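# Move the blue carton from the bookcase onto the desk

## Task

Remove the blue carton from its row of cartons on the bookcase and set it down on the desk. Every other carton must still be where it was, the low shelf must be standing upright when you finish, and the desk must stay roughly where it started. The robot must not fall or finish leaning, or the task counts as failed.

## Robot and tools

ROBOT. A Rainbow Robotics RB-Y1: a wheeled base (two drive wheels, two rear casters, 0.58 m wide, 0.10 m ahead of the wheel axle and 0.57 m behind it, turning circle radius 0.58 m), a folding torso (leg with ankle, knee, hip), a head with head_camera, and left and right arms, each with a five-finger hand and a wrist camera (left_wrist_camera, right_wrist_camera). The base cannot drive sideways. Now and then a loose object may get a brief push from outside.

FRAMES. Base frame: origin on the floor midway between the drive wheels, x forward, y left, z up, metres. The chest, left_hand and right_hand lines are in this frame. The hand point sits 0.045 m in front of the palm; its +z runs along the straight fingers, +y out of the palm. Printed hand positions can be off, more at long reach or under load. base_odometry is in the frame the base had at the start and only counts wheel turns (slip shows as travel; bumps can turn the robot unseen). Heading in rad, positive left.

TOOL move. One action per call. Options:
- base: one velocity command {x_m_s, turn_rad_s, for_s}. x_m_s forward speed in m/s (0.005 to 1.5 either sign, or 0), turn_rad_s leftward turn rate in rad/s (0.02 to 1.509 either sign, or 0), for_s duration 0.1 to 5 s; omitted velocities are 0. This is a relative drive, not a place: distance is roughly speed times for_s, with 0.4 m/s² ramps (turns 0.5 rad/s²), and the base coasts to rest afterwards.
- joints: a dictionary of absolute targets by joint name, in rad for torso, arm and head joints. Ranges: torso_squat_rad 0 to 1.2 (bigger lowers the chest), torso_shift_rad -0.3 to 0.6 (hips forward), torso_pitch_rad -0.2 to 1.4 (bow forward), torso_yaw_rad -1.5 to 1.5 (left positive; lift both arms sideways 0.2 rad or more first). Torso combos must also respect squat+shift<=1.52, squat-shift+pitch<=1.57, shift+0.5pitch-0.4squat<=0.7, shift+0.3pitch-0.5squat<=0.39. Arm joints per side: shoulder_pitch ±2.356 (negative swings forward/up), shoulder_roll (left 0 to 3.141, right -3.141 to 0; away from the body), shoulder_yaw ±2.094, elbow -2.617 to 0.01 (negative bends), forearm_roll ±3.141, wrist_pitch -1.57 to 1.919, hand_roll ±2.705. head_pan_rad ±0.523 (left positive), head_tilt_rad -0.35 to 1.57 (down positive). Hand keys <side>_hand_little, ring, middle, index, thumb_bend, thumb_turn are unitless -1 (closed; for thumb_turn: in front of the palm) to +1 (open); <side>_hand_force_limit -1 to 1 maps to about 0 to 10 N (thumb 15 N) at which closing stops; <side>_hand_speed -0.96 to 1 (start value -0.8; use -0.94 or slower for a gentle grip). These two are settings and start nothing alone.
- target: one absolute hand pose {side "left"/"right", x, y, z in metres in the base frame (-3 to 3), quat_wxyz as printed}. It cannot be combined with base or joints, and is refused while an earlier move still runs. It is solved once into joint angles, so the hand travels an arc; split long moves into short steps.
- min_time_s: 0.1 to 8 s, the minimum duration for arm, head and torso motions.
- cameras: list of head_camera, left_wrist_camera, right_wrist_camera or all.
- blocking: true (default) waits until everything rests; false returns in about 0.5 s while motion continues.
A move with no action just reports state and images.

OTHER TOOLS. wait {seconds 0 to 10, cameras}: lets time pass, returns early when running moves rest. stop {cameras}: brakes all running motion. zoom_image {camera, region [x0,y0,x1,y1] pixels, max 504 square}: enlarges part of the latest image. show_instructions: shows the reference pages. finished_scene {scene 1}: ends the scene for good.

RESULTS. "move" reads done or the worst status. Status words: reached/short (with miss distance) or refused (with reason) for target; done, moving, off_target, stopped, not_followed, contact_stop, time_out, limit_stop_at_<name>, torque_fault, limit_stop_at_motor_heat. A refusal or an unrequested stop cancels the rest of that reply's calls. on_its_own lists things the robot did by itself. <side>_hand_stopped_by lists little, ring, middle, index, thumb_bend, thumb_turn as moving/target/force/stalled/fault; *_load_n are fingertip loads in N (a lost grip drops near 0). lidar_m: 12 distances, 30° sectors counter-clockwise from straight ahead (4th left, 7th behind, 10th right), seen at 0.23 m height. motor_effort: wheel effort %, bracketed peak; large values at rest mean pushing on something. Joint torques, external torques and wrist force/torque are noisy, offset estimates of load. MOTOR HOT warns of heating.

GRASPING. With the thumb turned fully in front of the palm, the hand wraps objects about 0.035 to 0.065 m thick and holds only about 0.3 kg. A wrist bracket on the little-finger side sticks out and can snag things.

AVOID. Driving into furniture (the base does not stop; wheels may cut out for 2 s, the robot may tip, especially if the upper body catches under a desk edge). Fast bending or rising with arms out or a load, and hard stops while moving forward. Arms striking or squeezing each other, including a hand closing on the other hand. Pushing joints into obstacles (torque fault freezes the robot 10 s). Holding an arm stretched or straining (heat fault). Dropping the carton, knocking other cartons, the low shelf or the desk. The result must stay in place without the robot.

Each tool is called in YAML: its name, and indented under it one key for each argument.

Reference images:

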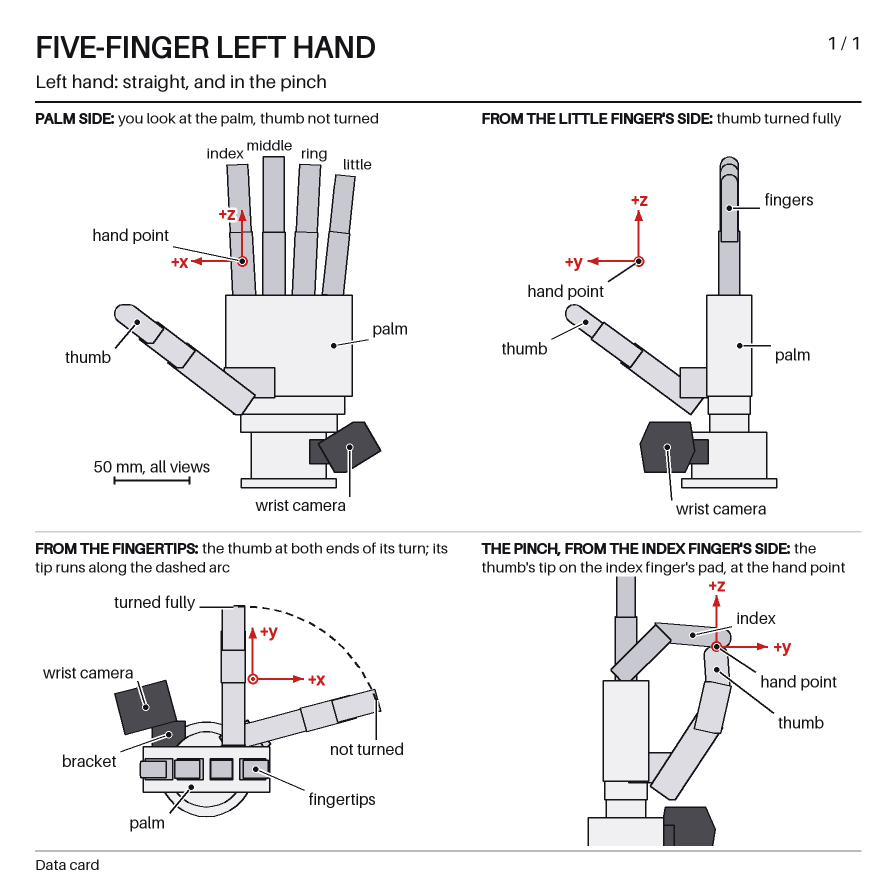

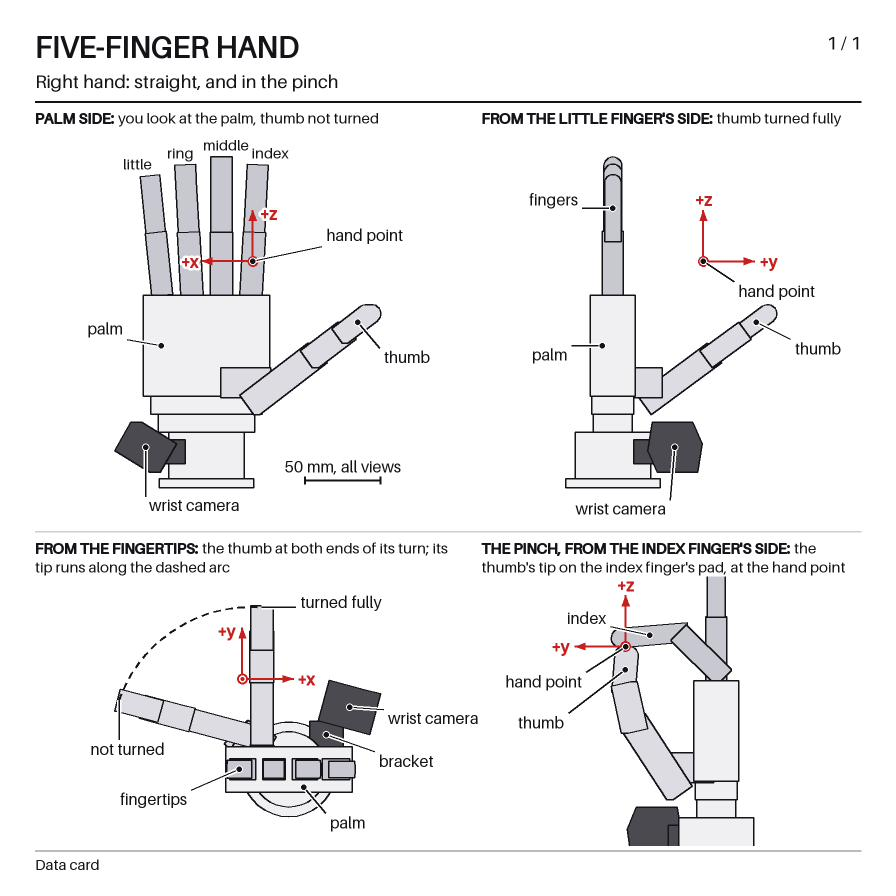

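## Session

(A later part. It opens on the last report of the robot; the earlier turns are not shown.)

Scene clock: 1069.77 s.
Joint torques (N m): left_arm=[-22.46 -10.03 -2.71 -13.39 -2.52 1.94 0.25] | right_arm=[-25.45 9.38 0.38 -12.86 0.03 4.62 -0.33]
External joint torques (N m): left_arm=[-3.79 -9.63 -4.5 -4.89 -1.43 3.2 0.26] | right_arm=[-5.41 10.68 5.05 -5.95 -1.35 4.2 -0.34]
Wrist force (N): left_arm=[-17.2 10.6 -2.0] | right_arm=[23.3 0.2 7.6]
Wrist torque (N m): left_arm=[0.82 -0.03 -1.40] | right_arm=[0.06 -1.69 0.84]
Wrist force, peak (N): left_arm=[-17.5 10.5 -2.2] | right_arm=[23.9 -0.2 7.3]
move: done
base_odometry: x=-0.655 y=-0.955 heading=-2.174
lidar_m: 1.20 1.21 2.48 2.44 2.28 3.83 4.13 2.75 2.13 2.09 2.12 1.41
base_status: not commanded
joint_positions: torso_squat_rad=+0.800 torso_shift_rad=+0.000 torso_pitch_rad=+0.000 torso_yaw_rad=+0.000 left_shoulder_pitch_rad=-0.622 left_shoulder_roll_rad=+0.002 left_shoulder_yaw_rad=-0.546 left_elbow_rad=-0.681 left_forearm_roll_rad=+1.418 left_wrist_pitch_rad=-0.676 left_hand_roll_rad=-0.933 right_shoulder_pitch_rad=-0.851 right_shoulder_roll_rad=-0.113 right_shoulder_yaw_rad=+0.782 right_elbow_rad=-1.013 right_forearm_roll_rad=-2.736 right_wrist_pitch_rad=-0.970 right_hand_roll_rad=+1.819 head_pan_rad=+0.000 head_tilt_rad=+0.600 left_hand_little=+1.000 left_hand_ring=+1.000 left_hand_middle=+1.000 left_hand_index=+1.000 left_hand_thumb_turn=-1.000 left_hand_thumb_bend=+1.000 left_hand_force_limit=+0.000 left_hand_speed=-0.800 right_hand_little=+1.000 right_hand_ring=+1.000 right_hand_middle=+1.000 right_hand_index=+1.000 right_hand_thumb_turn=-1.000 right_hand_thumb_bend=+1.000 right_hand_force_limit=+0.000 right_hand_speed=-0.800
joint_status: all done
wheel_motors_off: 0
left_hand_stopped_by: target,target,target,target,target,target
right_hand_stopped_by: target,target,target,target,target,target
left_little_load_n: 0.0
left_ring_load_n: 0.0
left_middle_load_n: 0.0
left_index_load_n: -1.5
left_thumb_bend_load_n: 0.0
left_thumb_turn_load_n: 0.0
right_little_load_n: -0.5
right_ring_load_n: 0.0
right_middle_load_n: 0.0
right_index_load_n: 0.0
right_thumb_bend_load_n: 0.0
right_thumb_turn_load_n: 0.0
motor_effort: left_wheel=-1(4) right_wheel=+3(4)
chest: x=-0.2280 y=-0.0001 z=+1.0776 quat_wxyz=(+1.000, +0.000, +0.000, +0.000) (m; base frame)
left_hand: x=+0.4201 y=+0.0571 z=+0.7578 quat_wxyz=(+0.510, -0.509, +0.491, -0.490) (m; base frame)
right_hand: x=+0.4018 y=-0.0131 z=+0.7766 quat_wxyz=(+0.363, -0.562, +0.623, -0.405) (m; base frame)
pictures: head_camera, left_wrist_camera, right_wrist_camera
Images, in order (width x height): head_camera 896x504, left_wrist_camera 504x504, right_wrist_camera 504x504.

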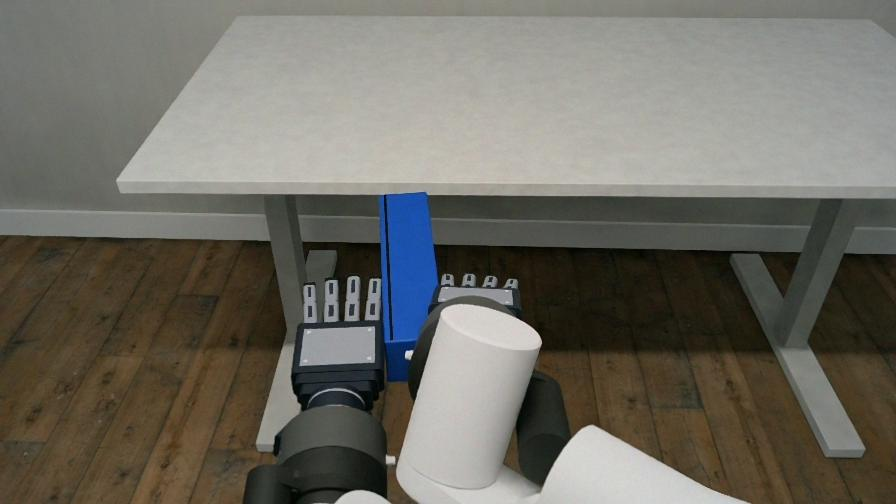

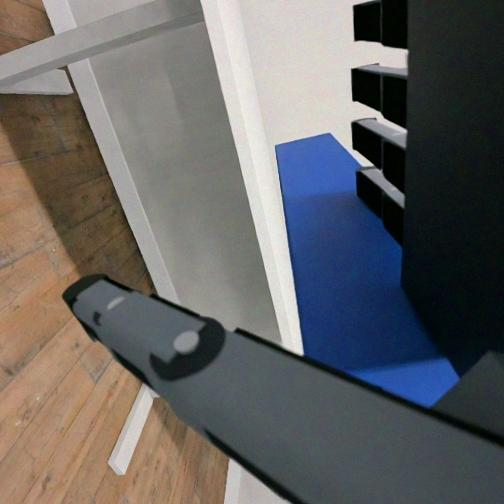

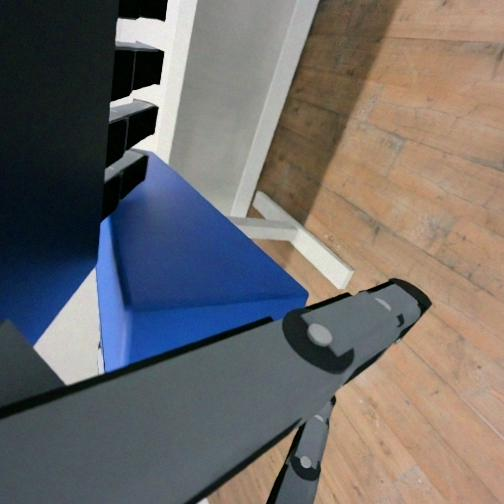

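move:
  base: {"x_m_s": 0.14, "for_s": 3.0}
  joints: {"head_tilt_rad": 0.75}
  cameras: ["head_camera", "left_wrist_camera", "right_wrist_camera"]

Scene clock: 1080.27 s.
Joint torques (N m): left_arm=[-22.51 -10 -2.5 -13.57 -2.52 2 0.24] | right_arm=[-25.99 8.91 0.29 -12.7 0.1 4.52 -0.41]
External joint torques (N m): left_arm=[-3.83 -9.6 -4.3 -5.07 -1.42 3.26 0.25] | right_arm=[-5.95 10.22 4.97 -5.79 -1.29 4.1 -0.42]
Wrist force (N): left_arm=[-17.2 10.2 -1.7] | right_arm=[23.5 0.1 7.5]
Wrist torque (N m): left_arm=[0.74 -0.07 -1.39] | right_arm=[0.06 -1.72 0.85]
Wrist force, peak (N): left_arm=[-17.6 10.4 -2.2] | right_arm=[24.0 -0.1 7.3]
move: done
base_odometry: x=-0.893 y=-1.301 heading=-2.174
lidar_m: 1.19 0.79 1.90 2.40 2.46 3.31 4.54 2.80 2.15 2.13 1.12 1.23
base_status: done (sent for 3 of 3 s)
joint_positions: torso_squat_rad=+0.800 torso_shift_rad=+0.000 torso_pitch_rad=+0.000 torso_yaw_rad=+0.000 left_shoulder_pitch_rad=-0.622 left_shoulder_roll_rad=+0.002 left_shoulder_yaw_rad=-0.546 left_elbow_rad=-0.681 left_forearm_roll_rad=+1.418 left_wrist_pitch_rad=-0.676 left_hand_roll_rad=-0.933 right_shoulder_pitch_rad=-0.851 right_shoulder_roll_rad=-0.113 right_shoulder_yaw_rad=+0.782 right_elbow_rad=-1.013 right_forearm_roll_rad=-2.736 right_wrist_pitch_rad=-0.970 right_hand_roll_rad=+1.819 head_pan_rad=+0.000 head_tilt_rad=+0.750 left_hand_little=+1.000 left_hand_ring=+1.000 left_hand_middle=+1.000 left_hand_index=+1.000 left_hand_thumb_turn=-1.000 left_hand_thumb_bend=+1.000 left_hand_force_limit=+0.000 left_hand_speed=-0.800 right_hand_little=+1.000 right_hand_ring=+1.000 right_hand_middle=+1.000 right_hand_index=+1.000 right_hand_thumb_turn=-1.000 right_hand_thumb_bend=+1.000 right_hand_force_limit=+0.000 right_hand_speed=-0.800
joint_status: all done
wheel_motors_off: 0
left_hand_stopped_by: target,target,target,target,target,target
right_hand_stopped_by: target,target,target,target,target,target
left_little_load_n: 0.0
left_ring_load_n: 0.0
left_middle_load_n: 0.0
left_index_load_n: -1.5
left_thumb_bend_load_n: 0.0
left_thumb_turn_load_n: 0.0
right_little_load_n: 0.0
right_ring_load_n: 0.0
right_middle_load_n: 0.0
right_index_load_n: 0.0
right_thumb_bend_load_n: 0.0
right_thumb_turn_load_n: 0.0
motor_effort: left_wheel=+0(18) right_wheel=-2(34)
chest: x=-0.2280 y=-0.0001 z=+1.0776 quat_wxyz=(+1.000, +0.000, +0.000, +0.000) (m; base frame)
left_hand: x=+0.4201 y=+0.0571 z=+0.7578 quat_wxyz=(+0.510, -0.509, +0.491, -0.490) (m; base frame)
right_hand: x=+0.4018 y=-0.0131 z=+0.7766 quat_wxyz=(+0.363, -0.562, +0.623, -0.405) (m; base frame)
pictures: head_camera, left_wrist_camera, right_wrist_camera
Images, in order (width x height): head_camera 896x504, left_wrist_camera 504x504, right_wrist_camera 504x504.

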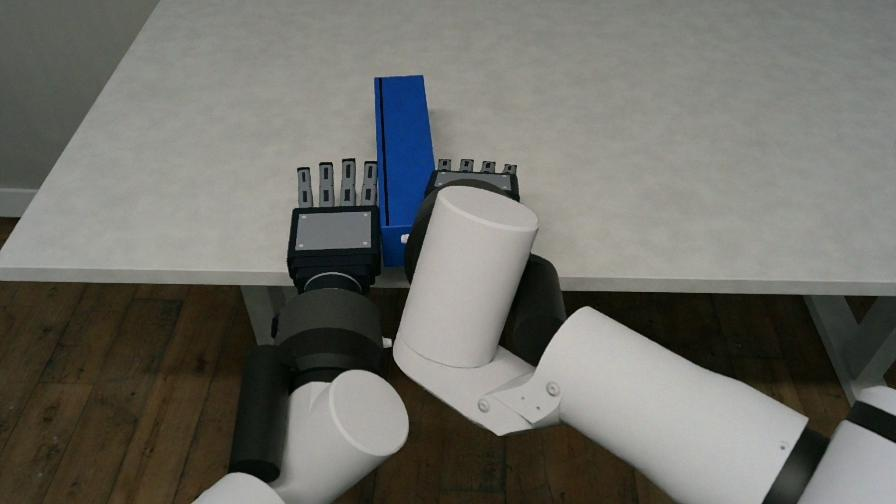

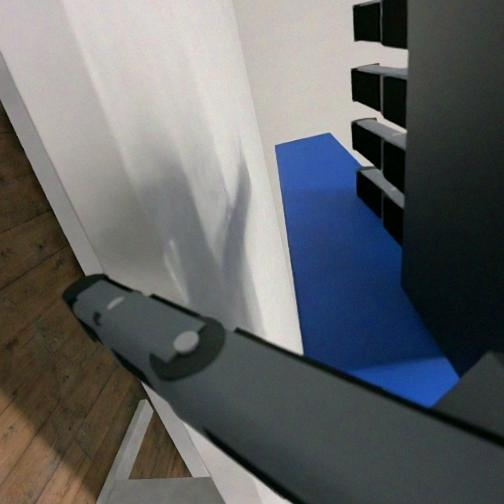

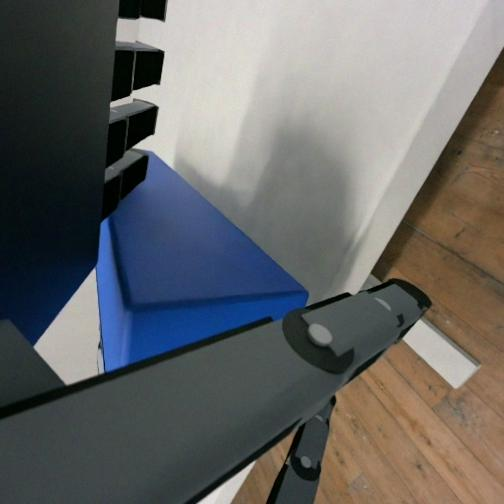

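move:
  base: {"x_m_s": -0.05, "for_s": 0.3}

move:
  joints: {"torso_squat_rad": 0.86}
  min_time_s: 2
  cameras: ["head_camera", "left_wrist_camera", "right_wrist_camera"]

Scene clock: 1090.50 s.
Joint torques (N m): left_arm=[-22.52 -10.04 -2.8 -13.47 -2.58 1.91 0.27] | right_arm=[-25.39 9.25 0.66 -12.81 0.15 4.29 -0.27]
External joint torques (N m): left_arm=[-3.84 -9.64 -4.59 -4.97 -1.48 3.17 0.28] | right_arm=[-5.35 10.56 5.33 -5.9 -1.23 3.87 -0.28]
Wrist force (N): left_arm=[-17.4 10.1 -2.0] | right_arm=[23.2 0.3 7.3]
Wrist torque (N m): left_arm=[0.74 -0.02 -1.42] | right_arm=[0.08 -1.68 0.83]
Wrist force, peak (N): left_arm=[-17.7 10.3 -2.1] | right_arm=[23.8 0.2 7.7]
move: done
base_odometry: x=-0.885 y=-1.288 heading=-2.173
lidar_m: 1.21 0.81 1.92 2.40 2.46 3.30 4.54 2.81 2.16 2.13 1.13 1.24
base_status: done (sent for 0.3 of 0.3 s)
joint_positions: torso_squat_rad=+0.800 torso_shift_rad=+0.000 torso_pitch_rad=+0.000 torso_yaw_rad=+0.000 left_shoulder_pitch_rad=-0.622 left_shoulder_roll_rad=+0.002 left_shoulder_yaw_rad=-0.546 left_elbow_rad=-0.681 left_forearm_roll_rad=+1.418 left_wrist_pitch_rad=-0.676 left_hand_roll_rad=-0.933 right_shoulder_pitch_rad=-0.851 right_shoulder_roll_rad=-0.113 right_shoulder_yaw_rad=+0.782 right_elbow_rad=-1.013 right_forearm_roll_rad=-2.736 right_wrist_pitch_rad=-0.970 right_hand_roll_rad=+1.819 head_pan_rad=+0.000 head_tilt_rad=+0.750 left_hand_little=+1.000 left_hand_ring=+1.000 left_hand_middle=+1.000 left_hand_index=+1.000 left_hand_thumb_turn=-1.000 left_hand_thumb_bend=+1.000 left_hand_force_limit=+0.000 left_hand_speed=-0.800 right_hand_little=+1.000 right_hand_ring=+1.000 right_hand_middle=+1.000 right_hand_index=+1.000 right_hand_thumb_turn=-1.000 right_hand_thumb_bend=+1.000 right_hand_force_limit=+0.000 right_hand_speed=-0.800
joint_status: not commanded
wheel_motors_off: 0
left_hand_stopped_by: target,target,target,target,target,target
right_hand_stopped_by: target,target,target,target,target,target
left_little_load_n: 0.0
left_ring_load_n: 0.0
left_middle_load_n: 0.0
left_index_load_n: -1.0
left_thumb_bend_load_n: 0.0
left_thumb_turn_load_n: 0.0
right_little_load_n: 0.0
right_ring_load_n: 0.0
right_middle_load_n: 0.0
right_index_load_n: 0.0
right_thumb_bend_load_n: -0.5
right_thumb_turn_load_n: 0.0
motor_effort: left_wheel=+1(16) right_wheel=-1(20)
chest: x=-0.2280 y=-0.0001 z=+1.0776 quat_wxyz=(+1.000, +0.000, +0.000, +0.000) (m; base frame)
left_hand: x=+0.4201 y=+0.0571 z=+0.7579 quat_wxyz=(+0.510, -0.509, +0.491, -0.490) (m; base frame)
right_hand: x=+0.4018 y=-0.0131 z=+0.7766 quat_wxyz=(+0.363, -0.562, +0.623, -0.405) (m; base frame)
pictures: none

Scene clock: 1092.80 s.
Joint torques (N m): left_arm=[-22.7 -9.94 -2.67 -13.47 -2.51 1.98 0.29] | right_arm=[-26.24 9.24 0.74 -13.07 0.11 4.47 -0.31]
External joint torques (N m): left_arm=[-4.03 -9.54 -4.47 -4.96 -1.41 3.25 0.3] | right_arm=[-6.2 10.54 5.42 -6.17 -1.27 4.05 -0.31]
Wrist force (N): left_arm=[-17.3 10.5 -2.0] | right_arm=[23.5 0.1 7.1]
Wrist torque (N m): left_arm=[0.81 -0.04 -1.42] | right_arm=[0.06 -1.69 0.81]
Wrist force, peak (N): left_arm=[-17.4 10.6 -2.0] | right_arm=[23.8 -0.2 7.3]
move: done
base_odometry: x=-0.885 y=-1.288 heading=-2.173
lidar_m: 1.22 0.81 1.92 2.40 2.46 3.30 4.53 2.80 2.16 2.12 1.13 1.23
base_status: not commanded
joint_positions: torso_squat_rad=+0.860 torso_shift_rad=+0.000 torso_pitch_rad=+0.000 torso_yaw_rad=+0.000 left_shoulder_pitch_rad=-0.622 left_shoulder_roll_rad=+0.002 left_shoulder_yaw_rad=-0.546 left_elbow_rad=-0.681 left_forearm_roll_rad=+1.418 left_wrist_pitch_rad=-0.676 left_hand_roll_rad=-0.933 right_shoulder_pitch_rad=-0.851 right_shoulder_roll_rad=-0.113 right_shoulder_yaw_rad=+0.782 right_elbow_rad=-1.013 right_forearm_roll_rad=-2.736 right_wrist_pitch_rad=-0.970 right_hand_roll_rad=+1.819 head_pan_rad=+0.000 head_tilt_rad=+0.750 left_hand_little=+1.000 left_hand_ring=+1.000 left_hand_middle=+1.000 left_hand_index=+1.000 left_hand_thumb_turn=-1.000 left_hand_thumb_bend=+1.000 left_hand_force_limit=+0.000 left_hand_speed=-0.800 right_hand_little=+1.000 right_hand_ring=+1.000 right_hand_middle=+1.000 right_hand_index=+1.000 right_hand_thumb_turn=-1.000 right_hand_thumb_bend=+1.000 right_hand_force_limit=+0.000 right_hand_speed=-0.800
joint_status: all done
wheel_motors_off: 0
left_hand_stopped_by: target,target,target,target,target,target
right_hand_stopped_by: target,target,target,target,target,target
left_little_load_n: 0.0
left_ring_load_n: 0.0
left_middle_load_n: 0.0
left_index_load_n: -1.5
left_thumb_bend_load_n: 0.0
left_thumb_turn_load_n: 0.0
right_little_load_n: 0.0
right_ring_load_n: 0.0
right_middle_load_n: 0.0
right_index_load_n: 0.5
right_thumb_bend_load_n: 0.0
right_thumb_turn_load_n: 0.0
motor_effort: left_wheel=+2(3) right_wheel=-1(1)
chest: x=-0.2280 y=-0.0001 z=+1.0467 quat_wxyz=(+1.000, +0.000, +0.000, +0.000) (m; base frame)
left_hand: x=+0.4201 y=+0.0571 z=+0.7270 quat_wxyz=(+0.510, -0.509, +0.491, -0.490) (m; base frame)
right_hand: x=+0.4018 y=-0.0131 z=+0.7457 quat_wxyz=(+0.363, -0.562, +0.623, -0.405) (m; base frame)
pictures: head_camera, left_wrist_camera, right_wrist_camera
Images, in order (width x height): head_camera 896x504, left_wrist_camera 504x504, right_wrist_camera 504x504.

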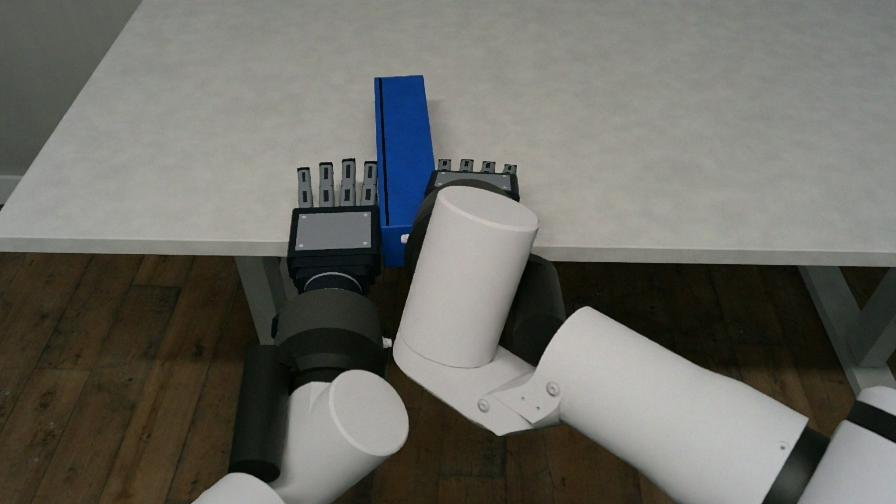

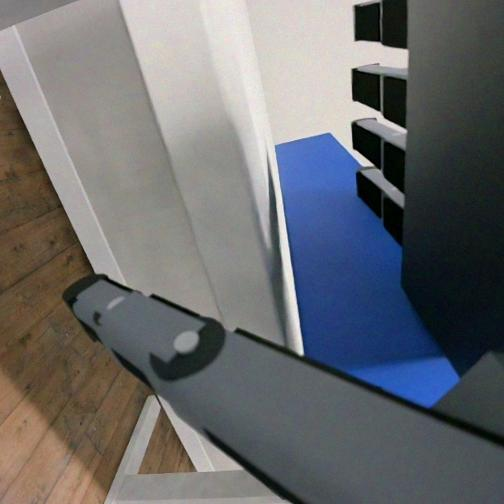

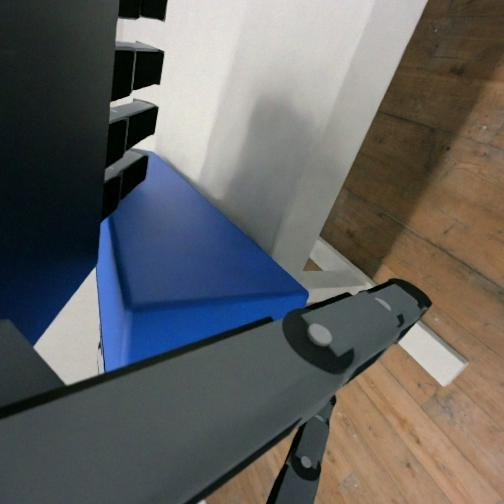

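move:
  joints: {"torso_squat_rad": 0.889}
  min_time_s: 1.5
  cameras: ["head_camera", "left_wrist_camera", "right_wrist_camera"]

Scene clock: 1099.77 s.
Joint torques (N m): left_arm=[-20.78 -10.61 -3.85 -11.78 -2.45 3.82 0.05] | right_arm=[-18.58 11.13 0.57 -10.07 -2.91 4.71 0.02]
External joint torques (N m): left_arm=[-2.08 -10.22 -5.66 -3.27 -1.35 5.08 0.06] | right_arm=[1.49 12.46 5.26 -3.17 -4.29 4.29 0.01]
Wrist force (N): left_arm=[-20.1 2.4 -2.2] | right_arm=[29.7 -14.0 -1.8]
Wrist torque (N m): left_arm=[0.95 -0.01 -1.69] | right_arm=[0.65 -1.75 1.28]
Wrist force, peak (N): left_arm=[-20.4 2.2 -3.4] | right_arm=[30.3 -14.0 -2.2]
move: done
base_odometry: x=-0.885 y=-1.288 heading=-2.173
lidar_m: 1.21 0.80 1.92 2.40 2.46 3.30 4.53 2.80 2.16 2.12 1.13 1.24
base_status: not commanded
joint_positions: torso_squat_rad=+0.889 torso_shift_rad=+0.000 torso_pitch_rad=-0.001 torso_yaw_rad=+0.000 left_shoulder_pitch_rad=-0.623 left_shoulder_roll_rad=+0.002 left_shoulder_yaw_rad=-0.545 left_elbow_rad=-0.681 left_forearm_roll_rad=+1.418 left_wrist_pitch_rad=-0.676 left_hand_roll_rad=-0.933 right_shoulder_pitch_rad=-0.853 right_shoulder_roll_rad=-0.114 right_shoulder_yaw_rad=+0.782 right_elbow_rad=-1.014 right_forearm_roll_rad=-2.736 right_wrist_pitch_rad=-0.970 right_hand_roll_rad=+1.819 head_pan_rad=+0.000 head_tilt_rad=+0.750 left_hand_little=+1.000 left_hand_ring=+1.000 left_hand_middle=+1.000 left_hand_index=+1.000 left_hand_thumb_turn=-1.000 left_hand_thumb_bend=+1.000 left_hand_force_limit=+0.000 left_hand_speed=-0.800 right_hand_little=+1.000 right_hand_ring=+1.000 right_hand_middle=+1.000 right_hand_index=+1.000 right_hand_thumb_turn=-1.000 right_hand_thumb_bend=+1.000 right_hand_force_limit=+0.000 right_hand_speed=-0.800
joint_status: all done
wheel_motors_off: 0
left_hand_stopped_by: target,target,target,target,target,target
right_hand_stopped_by: target,target,target,target,target,target
left_little_load_n: 0.0
left_ring_load_n: 0.0
left_middle_load_n: -0.5
left_index_load_n: 0.5
left_thumb_bend_load_n: 0.0
left_thumb_turn_load_n: 0.0
right_little_load_n: 0.0
right_ring_load_n: 0.0
right_middle_load_n: 0.0
right_index_load_n: 0.5
right_thumb_bend_load_n: 0.0
right_thumb_turn_load_n: 0.0
motor_effort: left_wheel=+2(3) right_wheel=-1(1)
chest: x=-0.2285 y=-0.0001 z=+1.0310 quat_wxyz=(+1.000, +0.000, -0.001, +0.000) (m; base frame)
left_hand: x=+0.4202 y=+0.0572 z=+0.7126 quat_wxyz=(+0.510, -0.509, +0.490, -0.490) (m; base frame)
right_hand: x=+0.4023 y=-0.0129 z=+0.7322 quat_wxyz=(+0.365, -0.562, +0.622, -0.406) (m; base frame)
pictures: head_camera, left_wrist_camera, right_wrist_camera
Images, in order (width x height): head_camera 896x504, left_wrist_camera 504x504, right_wrist_camera 504x504.

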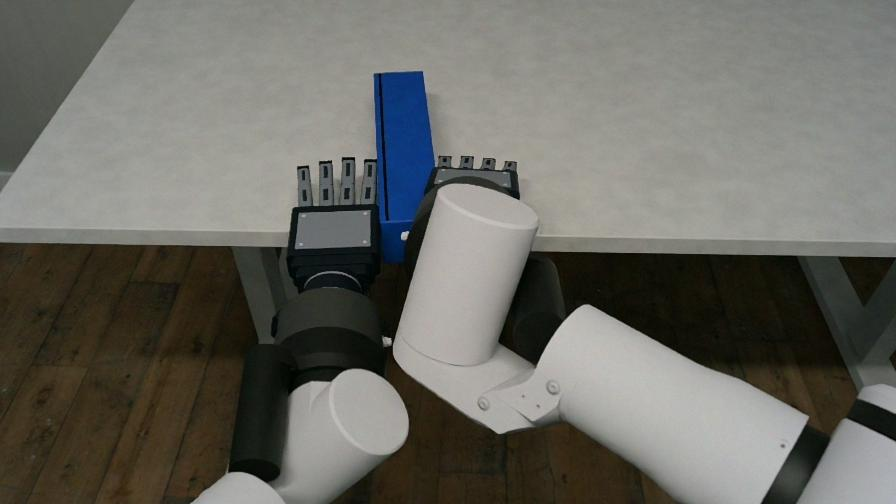

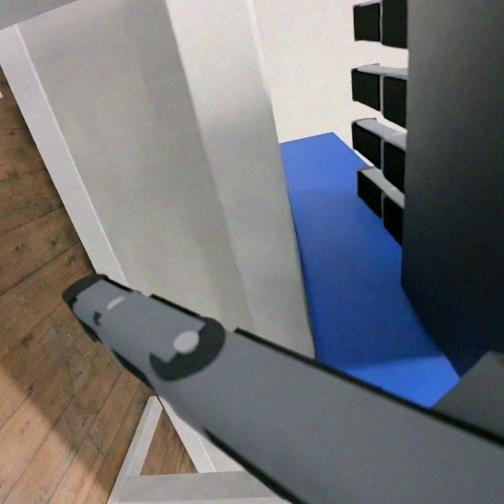

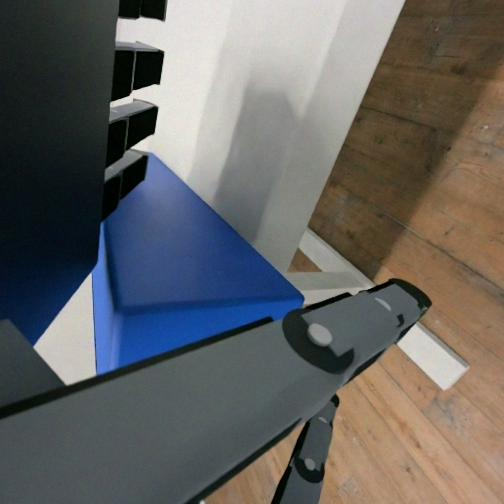

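move:
  joints: {"torso_squat_rad": 0.885}
  min_time_s: 1

move:
  target: {"side": "right", "x": 0.4016, "y": -0.0160, "z": 0.7320, "quat_wxyz": [0.36508, -0.56286, 0.62216, -0.40354]}
  min_time_s: 1.5

Scene clock: 1108.07 s.
Joint torques (N m): left_arm=[-21 -10.67 -3.7 -12.95 -2.51 2.59 0.04] | right_arm=[-19.82 12.02 1.13 -10.62 -1.53 4.66 0.22]
External joint torques (N m): left_arm=[-2.32 -10.28 -5.5 -4.44 -1.41 3.85 0.05] | right_arm=[0.25 13.35 5.82 -3.72 -2.92 4.24 0.22]
Wrist force (N): left_arm=[-19.1 10.5 -2.8] | right_arm=[26.0 -7.4 5.3]
Wrist torque (N m): left_arm=[1.11 0.07 -1.53] | right_arm=[0.16 -1.78 1.02]
Wrist force, peak (N): left_arm=[-19.7 9.6 -3.0] | right_arm=[30.3 -14.2 -1.9]
move: done
base_odometry: x=-0.885 y=-1.288 heading=-2.173
lidar_m: 1.21 0.81 1.92 2.40 2.45 3.30 4.54 2.80 2.17 2.13 1.13 1.24
base_status: not commanded
joint_positions: torso_squat_rad=+0.885 torso_shift_rad=+0.000 torso_pitch_rad=+0.000 torso_yaw_rad=+0.000 left_shoulder_pitch_rad=-0.623 left_shoulder_roll_rad=+0.002 left_shoulder_yaw_rad=-0.545 left_elbow_rad=-0.681 left_forearm_roll_rad=+1.418 left_wrist_pitch_rad=-0.676 left_hand_roll_rad=-0.933 right_shoulder_pitch_rad=-0.853 right_shoulder_roll_rad=-0.114 right_shoulder_yaw_rad=+0.782 right_elbow_rad=-1.013 right_forearm_roll_rad=-2.736 right_wrist_pitch_rad=-0.970 right_hand_roll_rad=+1.819 head_pan_rad=+0.000 head_tilt_rad=+0.750 left_hand_little=+1.000 left_hand_ring=+1.000 left_hand_middle=+1.000 left_hand_index=+1.000 left_hand_thumb_turn=-1.000 left_hand_thumb_bend=+1.000 left_hand_force_limit=+0.000 left_hand_speed=-0.800 right_hand_little=+1.000 right_hand_ring=+1.000 right_hand_middle=+1.000 right_hand_index=+1.000 right_hand_thumb_turn=-1.000 right_hand_thumb_bend=+1.000 right_hand_force_limit=+0.000 right_hand_speed=-0.800
joint_status: all done
wheel_motors_off: 0
left_hand_stopped_by: target,target,target,target,target,target
right_hand_stopped_by: target,target,target,target,target,target
left_little_load_n: 0.0
left_ring_load_n: 0.0
left_middle_load_n: -0.5
left_index_load_n: 0.0
left_thumb_bend_load_n: -0.5
left_thumb_turn_load_n: 0.0
right_little_load_n: -0.5
right_ring_load_n: 0.0
right_middle_load_n: 0.0
right_index_load_n: 0.5
right_thumb_bend_load_n: 0.0
right_thumb_turn_load_n: 0.0
motor_effort: left_wheel=+2(2) right_wheel=-1(1)
chest: x=-0.2281 y=-0.0001 z=+1.0332 quat_wxyz=(+1.000, +0.000, +0.000, +0.000) (m; base frame)
left_hand: x=+0.4203 y=+0.0572 z=+0.7139 quat_wxyz=(+0.510, -0.509, +0.491, -0.490) (m; base frame)
right_hand: x=+0.4024 y=-0.0130 z=+0.7335 quat_wxyz=(+0.364, -0.562, +0.622, -0.405) (m; base frame)
pictures: none

Scene clock: 1109.90 s.
Joint torques (N m): left_arm=[-20.66 -7.67 -2.98 -12.37 -2.14 0.79 0.05] | right_arm=[-18.55 2.73 -2.36 -9.02 -0.55 2.28 0.39]
External joint torques (N m): left_arm=[-1.98 -7.26 -4.78 -3.86 -1.04 2.05 0.06] | right_arm=[1.48 4.14 2.41 -2.11 -1.93 1.86 0.38]
Wrist force (N): left_arm=[-10.3 8.9 -2.3] | right_arm=[15.3 -4.1 4.6]
Wrist torque (N m): left_arm=[0.96 0.08 -0.97] | right_arm=[0.21 -1.80 0.58]
Wrist force, peak (N): left_arm=[-18.9 10.4 -2.8] | right_arm=[26.3 -8.6 5.5]
move: done
base_odometry: x=-0.885 y=-1.288 heading=-2.173
lidar_m: 1.21 0.82 1.92 2.41 2.45 3.30 4.54 2.81 2.16 2.12 1.13 1.24
base_status: not commanded
joint_positions: torso_squat_rad=+0.885 torso_shift_rad=+0.000 torso_pitch_rad=+0.000 torso_yaw_rad=+0.000 left_shoulder_pitch_rad=-0.623 left_shoulder_roll_rad=+0.002 left_shoulder_yaw_rad=-0.546 left_elbow_rad=-0.681 left_forearm_roll_rad=+1.418 left_wrist_pitch_rad=-0.675 left_hand_roll_rad=-0.933 right_shoulder_pitch_rad=-0.844 right_shoulder_roll_rad=-0.126 right_shoulder_yaw_rad=+0.782 right_elbow_rad=-1.028 right_forearm_roll_rad=-2.740 right_wrist_pitch_rad=-0.966 right_hand_roll_rad=+1.823 head_pan_rad=+0.000 head_tilt_rad=+0.750 left_hand_little=+1.000 left_hand_ring=+1.000 left_hand_middle=+1.000 left_hand_index=+1.000 left_hand_thumb_turn=-1.000 left_hand_thumb_bend=+1.000 left_hand_force_limit=+0.000 left_hand_speed=-0.800 right_hand_little=+1.000 right_hand_ring=+1.000 right_hand_middle=+1.000 right_hand_index=+1.000 right_hand_thumb_turn=-1.000 right_hand_thumb_bend=+1.000 right_hand_force_limit=+0.000 right_hand_speed=-0.800
joint_status: all done
wheel_motors_off: 0
left_hand_stopped_by: target,target,target,target,target,target
right_hand_stopped_by: target,target,target,target,target,target
left_little_load_n: 0.0
left_ring_load_n: 0.0
left_middle_load_n: 0.0
left_index_load_n: 0.0
left_thumb_bend_load_n: 0.0
left_thumb_turn_load_n: 0.0
right_little_load_n: 0.0
right_ring_load_n: 0.0
right_middle_load_n: 0.0
right_index_load_n: 0.0
right_thumb_bend_load_n: 0.0
right_thumb_turn_load_n: 0.0
motor_effort: left_wheel=+1(3) right_wheel=-1(1)
chest: x=-0.2281 y=-0.0001 z=+1.0332 quat_wxyz=(+1.000, +0.000, +0.000, +0.000) (m; base frame)
left_hand: x=+0.4201 y=+0.0566 z=+0.7139 quat_wxyz=(+0.509, -0.509, +0.491, -0.490) (m; base frame)
right_hand: x=+0.4021 y=-0.0168 z=+0.7324 quat_wxyz=(+0.365, -0.562, +0.622, -0.404) (m; base frame)
right_hand_status: reached (checked arc, planned for 1.5 s): 1 mm and 0.1 deg off.
pictures: none

move:
  target: {"side": "right", "x": 0.4016, "y": -0.0240, "z": 0.7350, "quat_wxyz": [0.36508, -0.56286, 0.62216, -0.40354]}
  min_time_s: 1.5

move:
  target: {"side": "left", "x": 0.42, "y": 0.0655, "z": 0.7155, "quat_wxyz": [0.50867, -0.50867, 0.49117, -0.49117]}
  min_time_s: 1.5
  cameras: ["head_camera", "left_wrist_camera", "right_wrist_camera"]

Scene clock: 1120.70 s.
Joint torques (N m): left_arm=[-20.51 -2.92 0.29 -10.21 -1.43 -1.08 0.06] | right_arm=[-21.37 -2.31 -5.44 -8.55 1.14 0.1 0.23]
External joint torques (N m): left_arm=[-1.84 -2.47 -1.5 -1.69 -0.33 0.18 0.07] | right_arm=[-1.37 -0.72 -0.47 -1.62 -0.23 -0.36 0.22]
Wrist force (N): left_arm=[-2.3 8.5 -2.1] | right_arm=[8.1 1.8 6.0]
Wrist torque (N m): left_arm=[0.82 0.19 -0.46] | right_arm=[0.12 -1.78 0.15]
Wrist force, peak (N): left_arm=[-10.4 9.1 -2.4] | right_arm=[15.6 -4.3 5.2]
move: done
base_odometry: x=-0.885 y=-1.288 heading=-2.173
lidar_m: 1.21 0.81 1.92 2.40 2.46 3.30 4.53 2.81 2.17 2.12 1.13 1.23
base_status: not commanded
joint_positions: torso_squat_rad=+0.885 torso_shift_rad=+0.000 torso_pitch_rad=+0.000 torso_yaw_rad=+0.000 left_shoulder_pitch_rad=-0.623 left_shoulder_roll_rad=+0.000 left_shoulder_yaw_rad=-0.546 left_elbow_rad=-0.682 left_forearm_roll_rad=+1.418 left_wrist_pitch_rad=-0.675 left_hand_roll_rad=-0.933 right_shoulder_pitch_rad=-0.830 right_shoulder_roll_rad=-0.150 right_shoulder_yaw_rad=+0.777 right_elbow_rad=-1.065 right_forearm_roll_rad=-2.754 right_wrist_pitch_rad=-0.972 right_hand_roll_rad=+1.841 head_pan_rad=+0.000 head_tilt_rad=+0.750 left_hand_little=+1.000 left_hand_ring=+1.000 left_hand_middle=+1.000 left_hand_index=+1.000 left_hand_thumb_turn=-1.000 left_hand_thumb_bend=+1.000 left_hand_force_limit=+0.000 left_hand_speed=-0.800 right_hand_little=+1.000 right_hand_ring=+1.000 right_hand_middle=+1.000 right_hand_index=+1.000 right_hand_thumb_turn=-1.000 right_hand_thumb_bend=+1.000 right_hand_force_limit=+0.000 right_hand_speed=-0.800
joint_status: all done
wheel_motors_off: 0
left_hand_stopped_by: target,target,target,target,target,target
right_hand_stopped_by: target,target,target,target,target,target
left_little_load_n: 0.0
left_ring_load_n: 0.0
left_middle_load_n: 0.0
left_index_load_n: -0.5
left_thumb_bend_load_n: 0.0
left_thumb_turn_load_n: 0.0
right_little_load_n: 0.0
right_ring_load_n: 0.0
right_middle_load_n: 0.0
right_index_load_n: 0.0
right_thumb_bend_load_n: 0.5
right_thumb_turn_load_n: 0.0
motor_effort: left_wheel=+1(2) right_wheel=-1(1)
chest: x=-0.2281 y=-0.0001 z=+1.0332 quat_wxyz=(+1.000, +0.000, +0.000, +0.000) (m; base frame)
left_hand: x=+0.4199 y=+0.0552 z=+0.7141 quat_wxyz=(+0.509, -0.509, +0.491, -0.491) (m; base frame)
right_hand: x=+0.4019 y=-0.0236 z=+0.7347 quat_wxyz=(+0.365, -0.563, +0.622, -0.404) (m; base frame)
right_hand_status: reached (checked arc, planned for 1.5 s): 1 mm and 0.1 deg off.
pictures: none

Scene clock: 1122.53 s.
Joint torques (N m): left_arm=[-16.31 0.3 3.53 -10.43 -0.7 -1.03 -0.32] | right_arm=[-20.88 -2.01 -5.6 -8.51 1.13 0.12 0.17]
External joint torques (N m): left_arm=[2.28 0.47 1.53 -1.83 0.38 0.21 -0.31] | right_arm=[-0.89 -0.43 -0.63 -1.58 -0.24 -0.34 0.16]
Wrist force (N): left_arm=[-1.7 8.6 -2.0] | right_arm=[8.2 1.8 5.9]
Wrist torque (N m): left_arm=[0.83 0.11 -0.54] | right_arm=[0.14 -1.79 0.14]
Wrist force, peak (N): left_arm=[-2.2 8.9 -2.4] | right_arm=[8.4 1.7 6.3]
move: done
base_odometry: x=-0.885 y=-1.288 heading=-2.173
lidar_m: 1.21 0.81 1.92 2.41 2.45 3.30 4.54 2.81 2.17 2.12 1.13 1.24
base_status: not commanded
joint_positions: torso_squat_rad=+0.885 torso_shift_rad=+0.000 torso_pitch_rad=+0.000 torso_yaw_rad=+0.000 left_shoulder_pitch_rad=-0.600 left_shoulder_roll_rad=+0.027 left_shoulder_yaw_rad=-0.542 left_elbow_rad=-0.726 left_forearm_roll_rad=+1.423 left_wrist_pitch_rad=-0.660 left_hand_roll_rad=-0.945 right_shoulder_pitch_rad=-0.830 right_shoulder_roll_rad=-0.150 right_shoulder_yaw_rad=+0.777 right_elbow_rad=-1.065 right_forearm_roll_rad=-2.754 right_wrist_pitch_rad=-0.972 right_hand_roll_rad=+1.841 head_pan_rad=+0.000 head_tilt_rad=+0.750 left_hand_little=+1.000 left_hand_ring=+1.000 left_hand_middle=+1.000 left_hand_index=+1.000 left_hand_thumb_turn=-1.000 left_hand_thumb_bend=+1.000 left_hand_force_limit=+0.000 left_hand_speed=-0.800 right_hand_little=+1.000 right_hand_ring=+1.000 right_hand_middle=+1.000 right_hand_index=+1.000 right_hand_thumb_turn=-1.000 right_hand_thumb_bend=+1.000 right_hand_force_limit=+0.000 right_hand_speed=-0.800
joint_status: all done
wheel_motors_off: 0
left_hand_stopped_by: target,target,target,target,target,target
right_hand_stopped_by: target,target,target,target,target,target
left_little_load_n: 0.0
left_ring_load_n: 0.0
left_middle_load_n: -0.5
left_index_load_n: 0.0
left_thumb_bend_load_n: 0.0
left_thumb_turn_load_n: 0.0
right_little_load_n: 0.0
right_ring_load_n: 0.0
right_middle_load_n: 0.0
right_index_load_n: 0.0
right_thumb_bend_load_n: 0.0
right_thumb_turn_load_n: 0.0
motor_effort: left_wheel=+1(3) right_wheel=-1(1)
chest: x=-0.2281 y=-0.0001 z=+1.0332 quat_wxyz=(+1.000, +0.000, +0.000, +0.000) (m; base frame)
left_hand: x=+0.4203 y=+0.0648 z=+0.7158 quat_wxyz=(+0.510, -0.508, +0.490, -0.492) (m; base frame)
left_hand_status: reached (checked arc, planned for 1.5 s): 1 mm and 0.2 deg off.
right_hand: x=+0.4019 y=-0.0236 z=+0.7347 quat_wxyz=(+0.365, -0.563, +0.622, -0.404) (m; base frame)
pictures: head_camera, left_wrist_camera, right_wrist_camera
Images, in order (width x height): head_camera 896x504, left_wrist_camera 504x504, right_wrist_camera 504x504.

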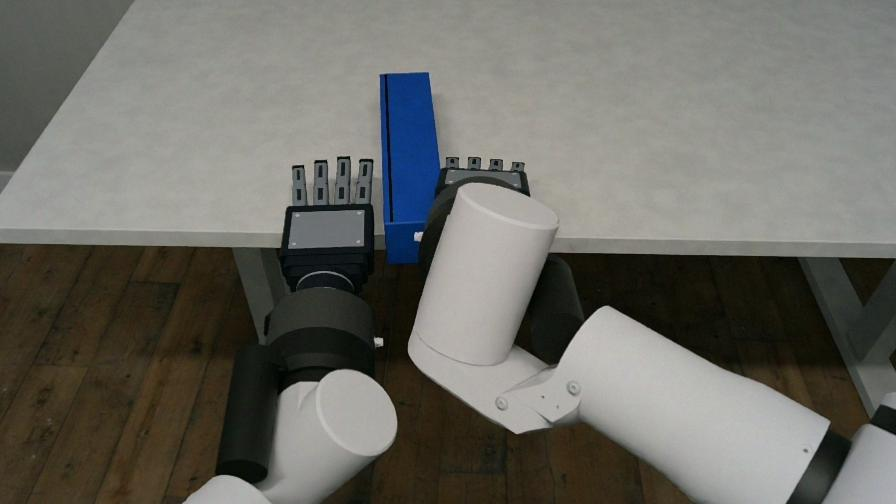

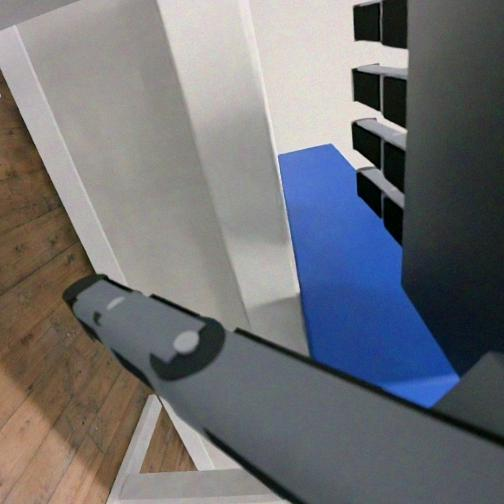

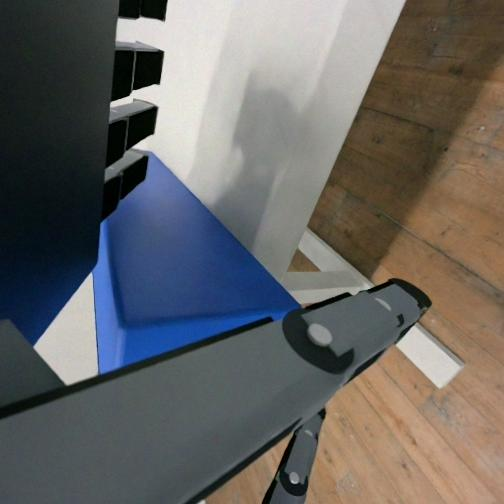

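move:
  target: {"side": "right", "x": 0.4016, "y": -0.0340, "z": 0.7350, "quat_wxyz": [0.36508, -0.56286, 0.62216, -0.40354]}
  min_time_s: 1.0

move:
  base: {"x_m_s": -0.1, "for_s": 2.5}
  cameras: ["head_camera"]

Scene clock: 1137.53 s.
Joint torques (N m): left_arm=[-15.8 0.34 3.39 -10.4 -0.66 -0.96 -0.27] | right_arm=[-21.21 -2.46 -5.4 -8.4 1.28 0.74 0.38]
External joint torques (N m): left_arm=[2.79 0.51 1.39 -1.8 0.42 0.28 -0.26] | right_arm=[-1.27 -0.63 -0.24 -1.47 -0.09 0.26 0.37]
Wrist force (N): left_arm=[-1.9 8.8 -2.3] | right_arm=[8.0 1.8 6.2]
Wrist torque (N m): left_arm=[0.89 0.14 -0.57] | right_arm=[0.12 -1.79 0.12]
Wrist force, peak (N): left_arm=[-2.3 9.1 -2.6] | right_arm=[8.5 1.9 6.4]
move: done
base_odometry: x=-0.885 y=-1.288 heading=-2.173
lidar_m: 1.21 0.81 1.93 2.40 2.45 3.31 4.54 2.80 2.16 2.12 1.12 1.25
base_status: not commanded
joint_positions: torso_squat_rad=+0.885 torso_shift_rad=+0.000 torso_pitch_rad=+0.000 torso_yaw_rad=+0.000 left_shoulder_pitch_rad=-0.600 left_shoulder_roll_rad=+0.027 left_shoulder_yaw_rad=-0.542 left_elbow_rad=-0.726 left_forearm_roll_rad=+1.423 left_wrist_pitch_rad=-0.660 left_hand_roll_rad=-0.945 right_shoulder_pitch_rad=-0.813 right_shoulder_roll_rad=-0.178 right_shoulder_yaw_rad=+0.774 right_elbow_rad=-1.099 right_forearm_roll_rad=-2.765 right_wrist_pitch_rad=-0.970 right_hand_roll_rad=+1.853 head_pan_rad=+0.000 head_tilt_rad=+0.750 left_hand_little=+1.000 left_hand_ring=+1.000 left_hand_middle=+1.000 left_hand_index=+1.000 left_hand_thumb_turn=-1.000 left_hand_thumb_bend=+1.000 left_hand_force_limit=+0.000 left_hand_speed=-0.800 right_hand_little=+1.000 right_hand_ring=+1.000 right_hand_middle=+1.000 right_hand_index=+1.000 right_hand_thumb_turn=-1.000 right_hand_thumb_bend=+1.000 right_hand_force_limit=+0.000 right_hand_speed=-0.800
joint_status: all done
wheel_motors_off: 0
left_hand_stopped_by: target,target,target,target,target,target
right_hand_stopped_by: target,target,target,target,target,target
left_little_load_n: 0.0
left_ring_load_n: 0.0
left_middle_load_n: 0.0
left_index_load_n: 0.0
left_thumb_bend_load_n: 0.0
left_thumb_turn_load_n: 0.5
right_little_load_n: 0.0
right_ring_load_n: -0.5
right_middle_load_n: 0.0
right_index_load_n: 0.0
right_thumb_bend_load_n: 0.0
right_thumb_turn_load_n: 0.0
motor_effort: left_wheel=+1(3) right_wheel=-1(1)
chest: x=-0.2281 y=-0.0001 z=+1.0332 quat_wxyz=(+1.000, +0.000, +0.000, +0.000) (m; base frame)
left_hand: x=+0.4203 y=+0.0648 z=+0.7158 quat_wxyz=(+0.510, -0.508, +0.490, -0.492) (m; base frame)
right_hand: x=+0.4019 y=-0.0336 z=+0.7347 quat_wxyz=(+0.365, -0.563, +0.622, -0.404) (m; base frame)
right_hand_status: reached (checked arc, planned for 1.0 s): 1 mm and 0.1 deg off.
pictures: none

Scene clock: 1141.03 s.
Joint torques (N m): left_arm=[-17.05 0.32 3.37 -9.96 -0.66 -1.14 -0.36] | right_arm=[-22.37 -1.86 -5.61 -7.91 1.24 0.97 0.16]
External joint torques (N m): left_arm=[1.53 0.48 1.37 -1.36 0.43 0.1 -0.35] | right_arm=[-2.43 -0.04 -0.45 -0.98 -0.13 0.5 0.15]
Wrist force (N): left_arm=[-1.8 8.5 -2.1] | right_arm=[8.2 2.1 6.1]
Wrist torque (N m): left_arm=[0.83 0.13 -0.56] | right_arm=[0.17 -1.80 0.14]
Wrist force, peak (N): left_arm=[-2.2 8.8 -2.9] | right_arm=[8.3 2.0 6.6]
move: done
base_odometry: x=-0.743 y=-1.083 heading=-2.174
lidar_m: 1.09 1.05 2.30 2.43 2.34 3.80 4.27 2.78 2.13 2.09 1.32 1.29
base_status: done (sent for 2.5 of 2.5 s)
joint_positions: torso_squat_rad=+0.885 torso_shift_rad=+0.000 torso_pitch_rad=+0.000 torso_yaw_rad=+0.000 left_shoulder_pitch_rad=-0.600 left_shoulder_roll_rad=+0.027 left_shoulder_yaw_rad=-0.542 left_elbow_rad=-0.726 left_forearm_roll_rad=+1.423 left_wrist_pitch_rad=-0.660 left_hand_roll_rad=-0.945 right_shoulder_pitch_rad=-0.813 right_shoulder_roll_rad=-0.178 right_shoulder_yaw_rad=+0.774 right_elbow_rad=-1.099 right_forearm_roll_rad=-2.765 right_wrist_pitch_rad=-0.970 right_hand_roll_rad=+1.853 head_pan_rad=+0.000 head_tilt_rad=+0.750 left_hand_little=+1.000 left_hand_ring=+1.000 left_hand_middle=+1.000 left_hand_index=+1.000 left_hand_thumb_turn=-1.000 left_hand_thumb_bend=+1.000 left_hand_force_limit=+0.000 left_hand_speed=-0.800 right_hand_little=+1.000 right_hand_ring=+1.000 right_hand_middle=+1.000 right_hand_index=+1.000 right_hand_thumb_turn=-1.000 right_hand_thumb_bend=+1.000 right_hand_force_limit=+0.000 right_hand_speed=-0.800
joint_status: not commanded
wheel_motors_off: 0
left_hand_stopped_by: target,target,target,target,target,target
right_hand_stopped_by: target,target,target,target,target,target
left_little_load_n: 0.0
left_ring_load_n: 0.0
left_middle_load_n: 0.0
left_index_load_n: -0.5
left_thumb_bend_load_n: 0.0
left_thumb_turn_load_n: 0.0
right_little_load_n: 0.0
right_ring_load_n: 0.0
right_middle_load_n: 0.0
right_index_load_n: -0.5
right_thumb_bend_load_n: 0.0
right_thumb_turn_load_n: 0.0
motor_effort: left_wheel=-12(22) right_wheel=+5(19)
chest: x=-0.2280 y=-0.0001 z=+1.0332 quat_wxyz=(+1.000, +0.000, +0.000, +0.000) (m; base frame)
left_hand: x=+0.4203 y=+0.0650 z=+0.7156 quat_wxyz=(+0.510, -0.508, +0.490, -0.492) (m; base frame)
right_hand: x=+0.4019 y=-0.0337 z=+0.7346 quat_wxyz=(+0.365, -0.563, +0.622, -0.404) (m; base frame)
pictures: head_camera
Images, in order (width x height): head_camera 896x504.

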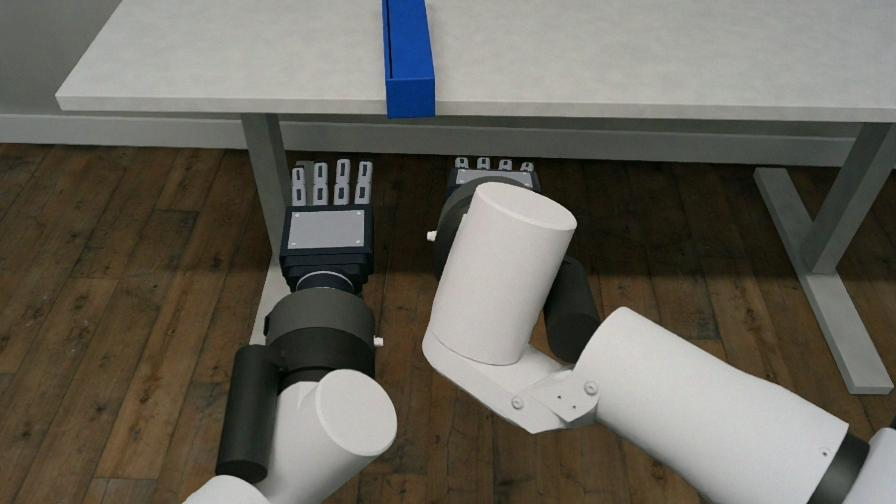

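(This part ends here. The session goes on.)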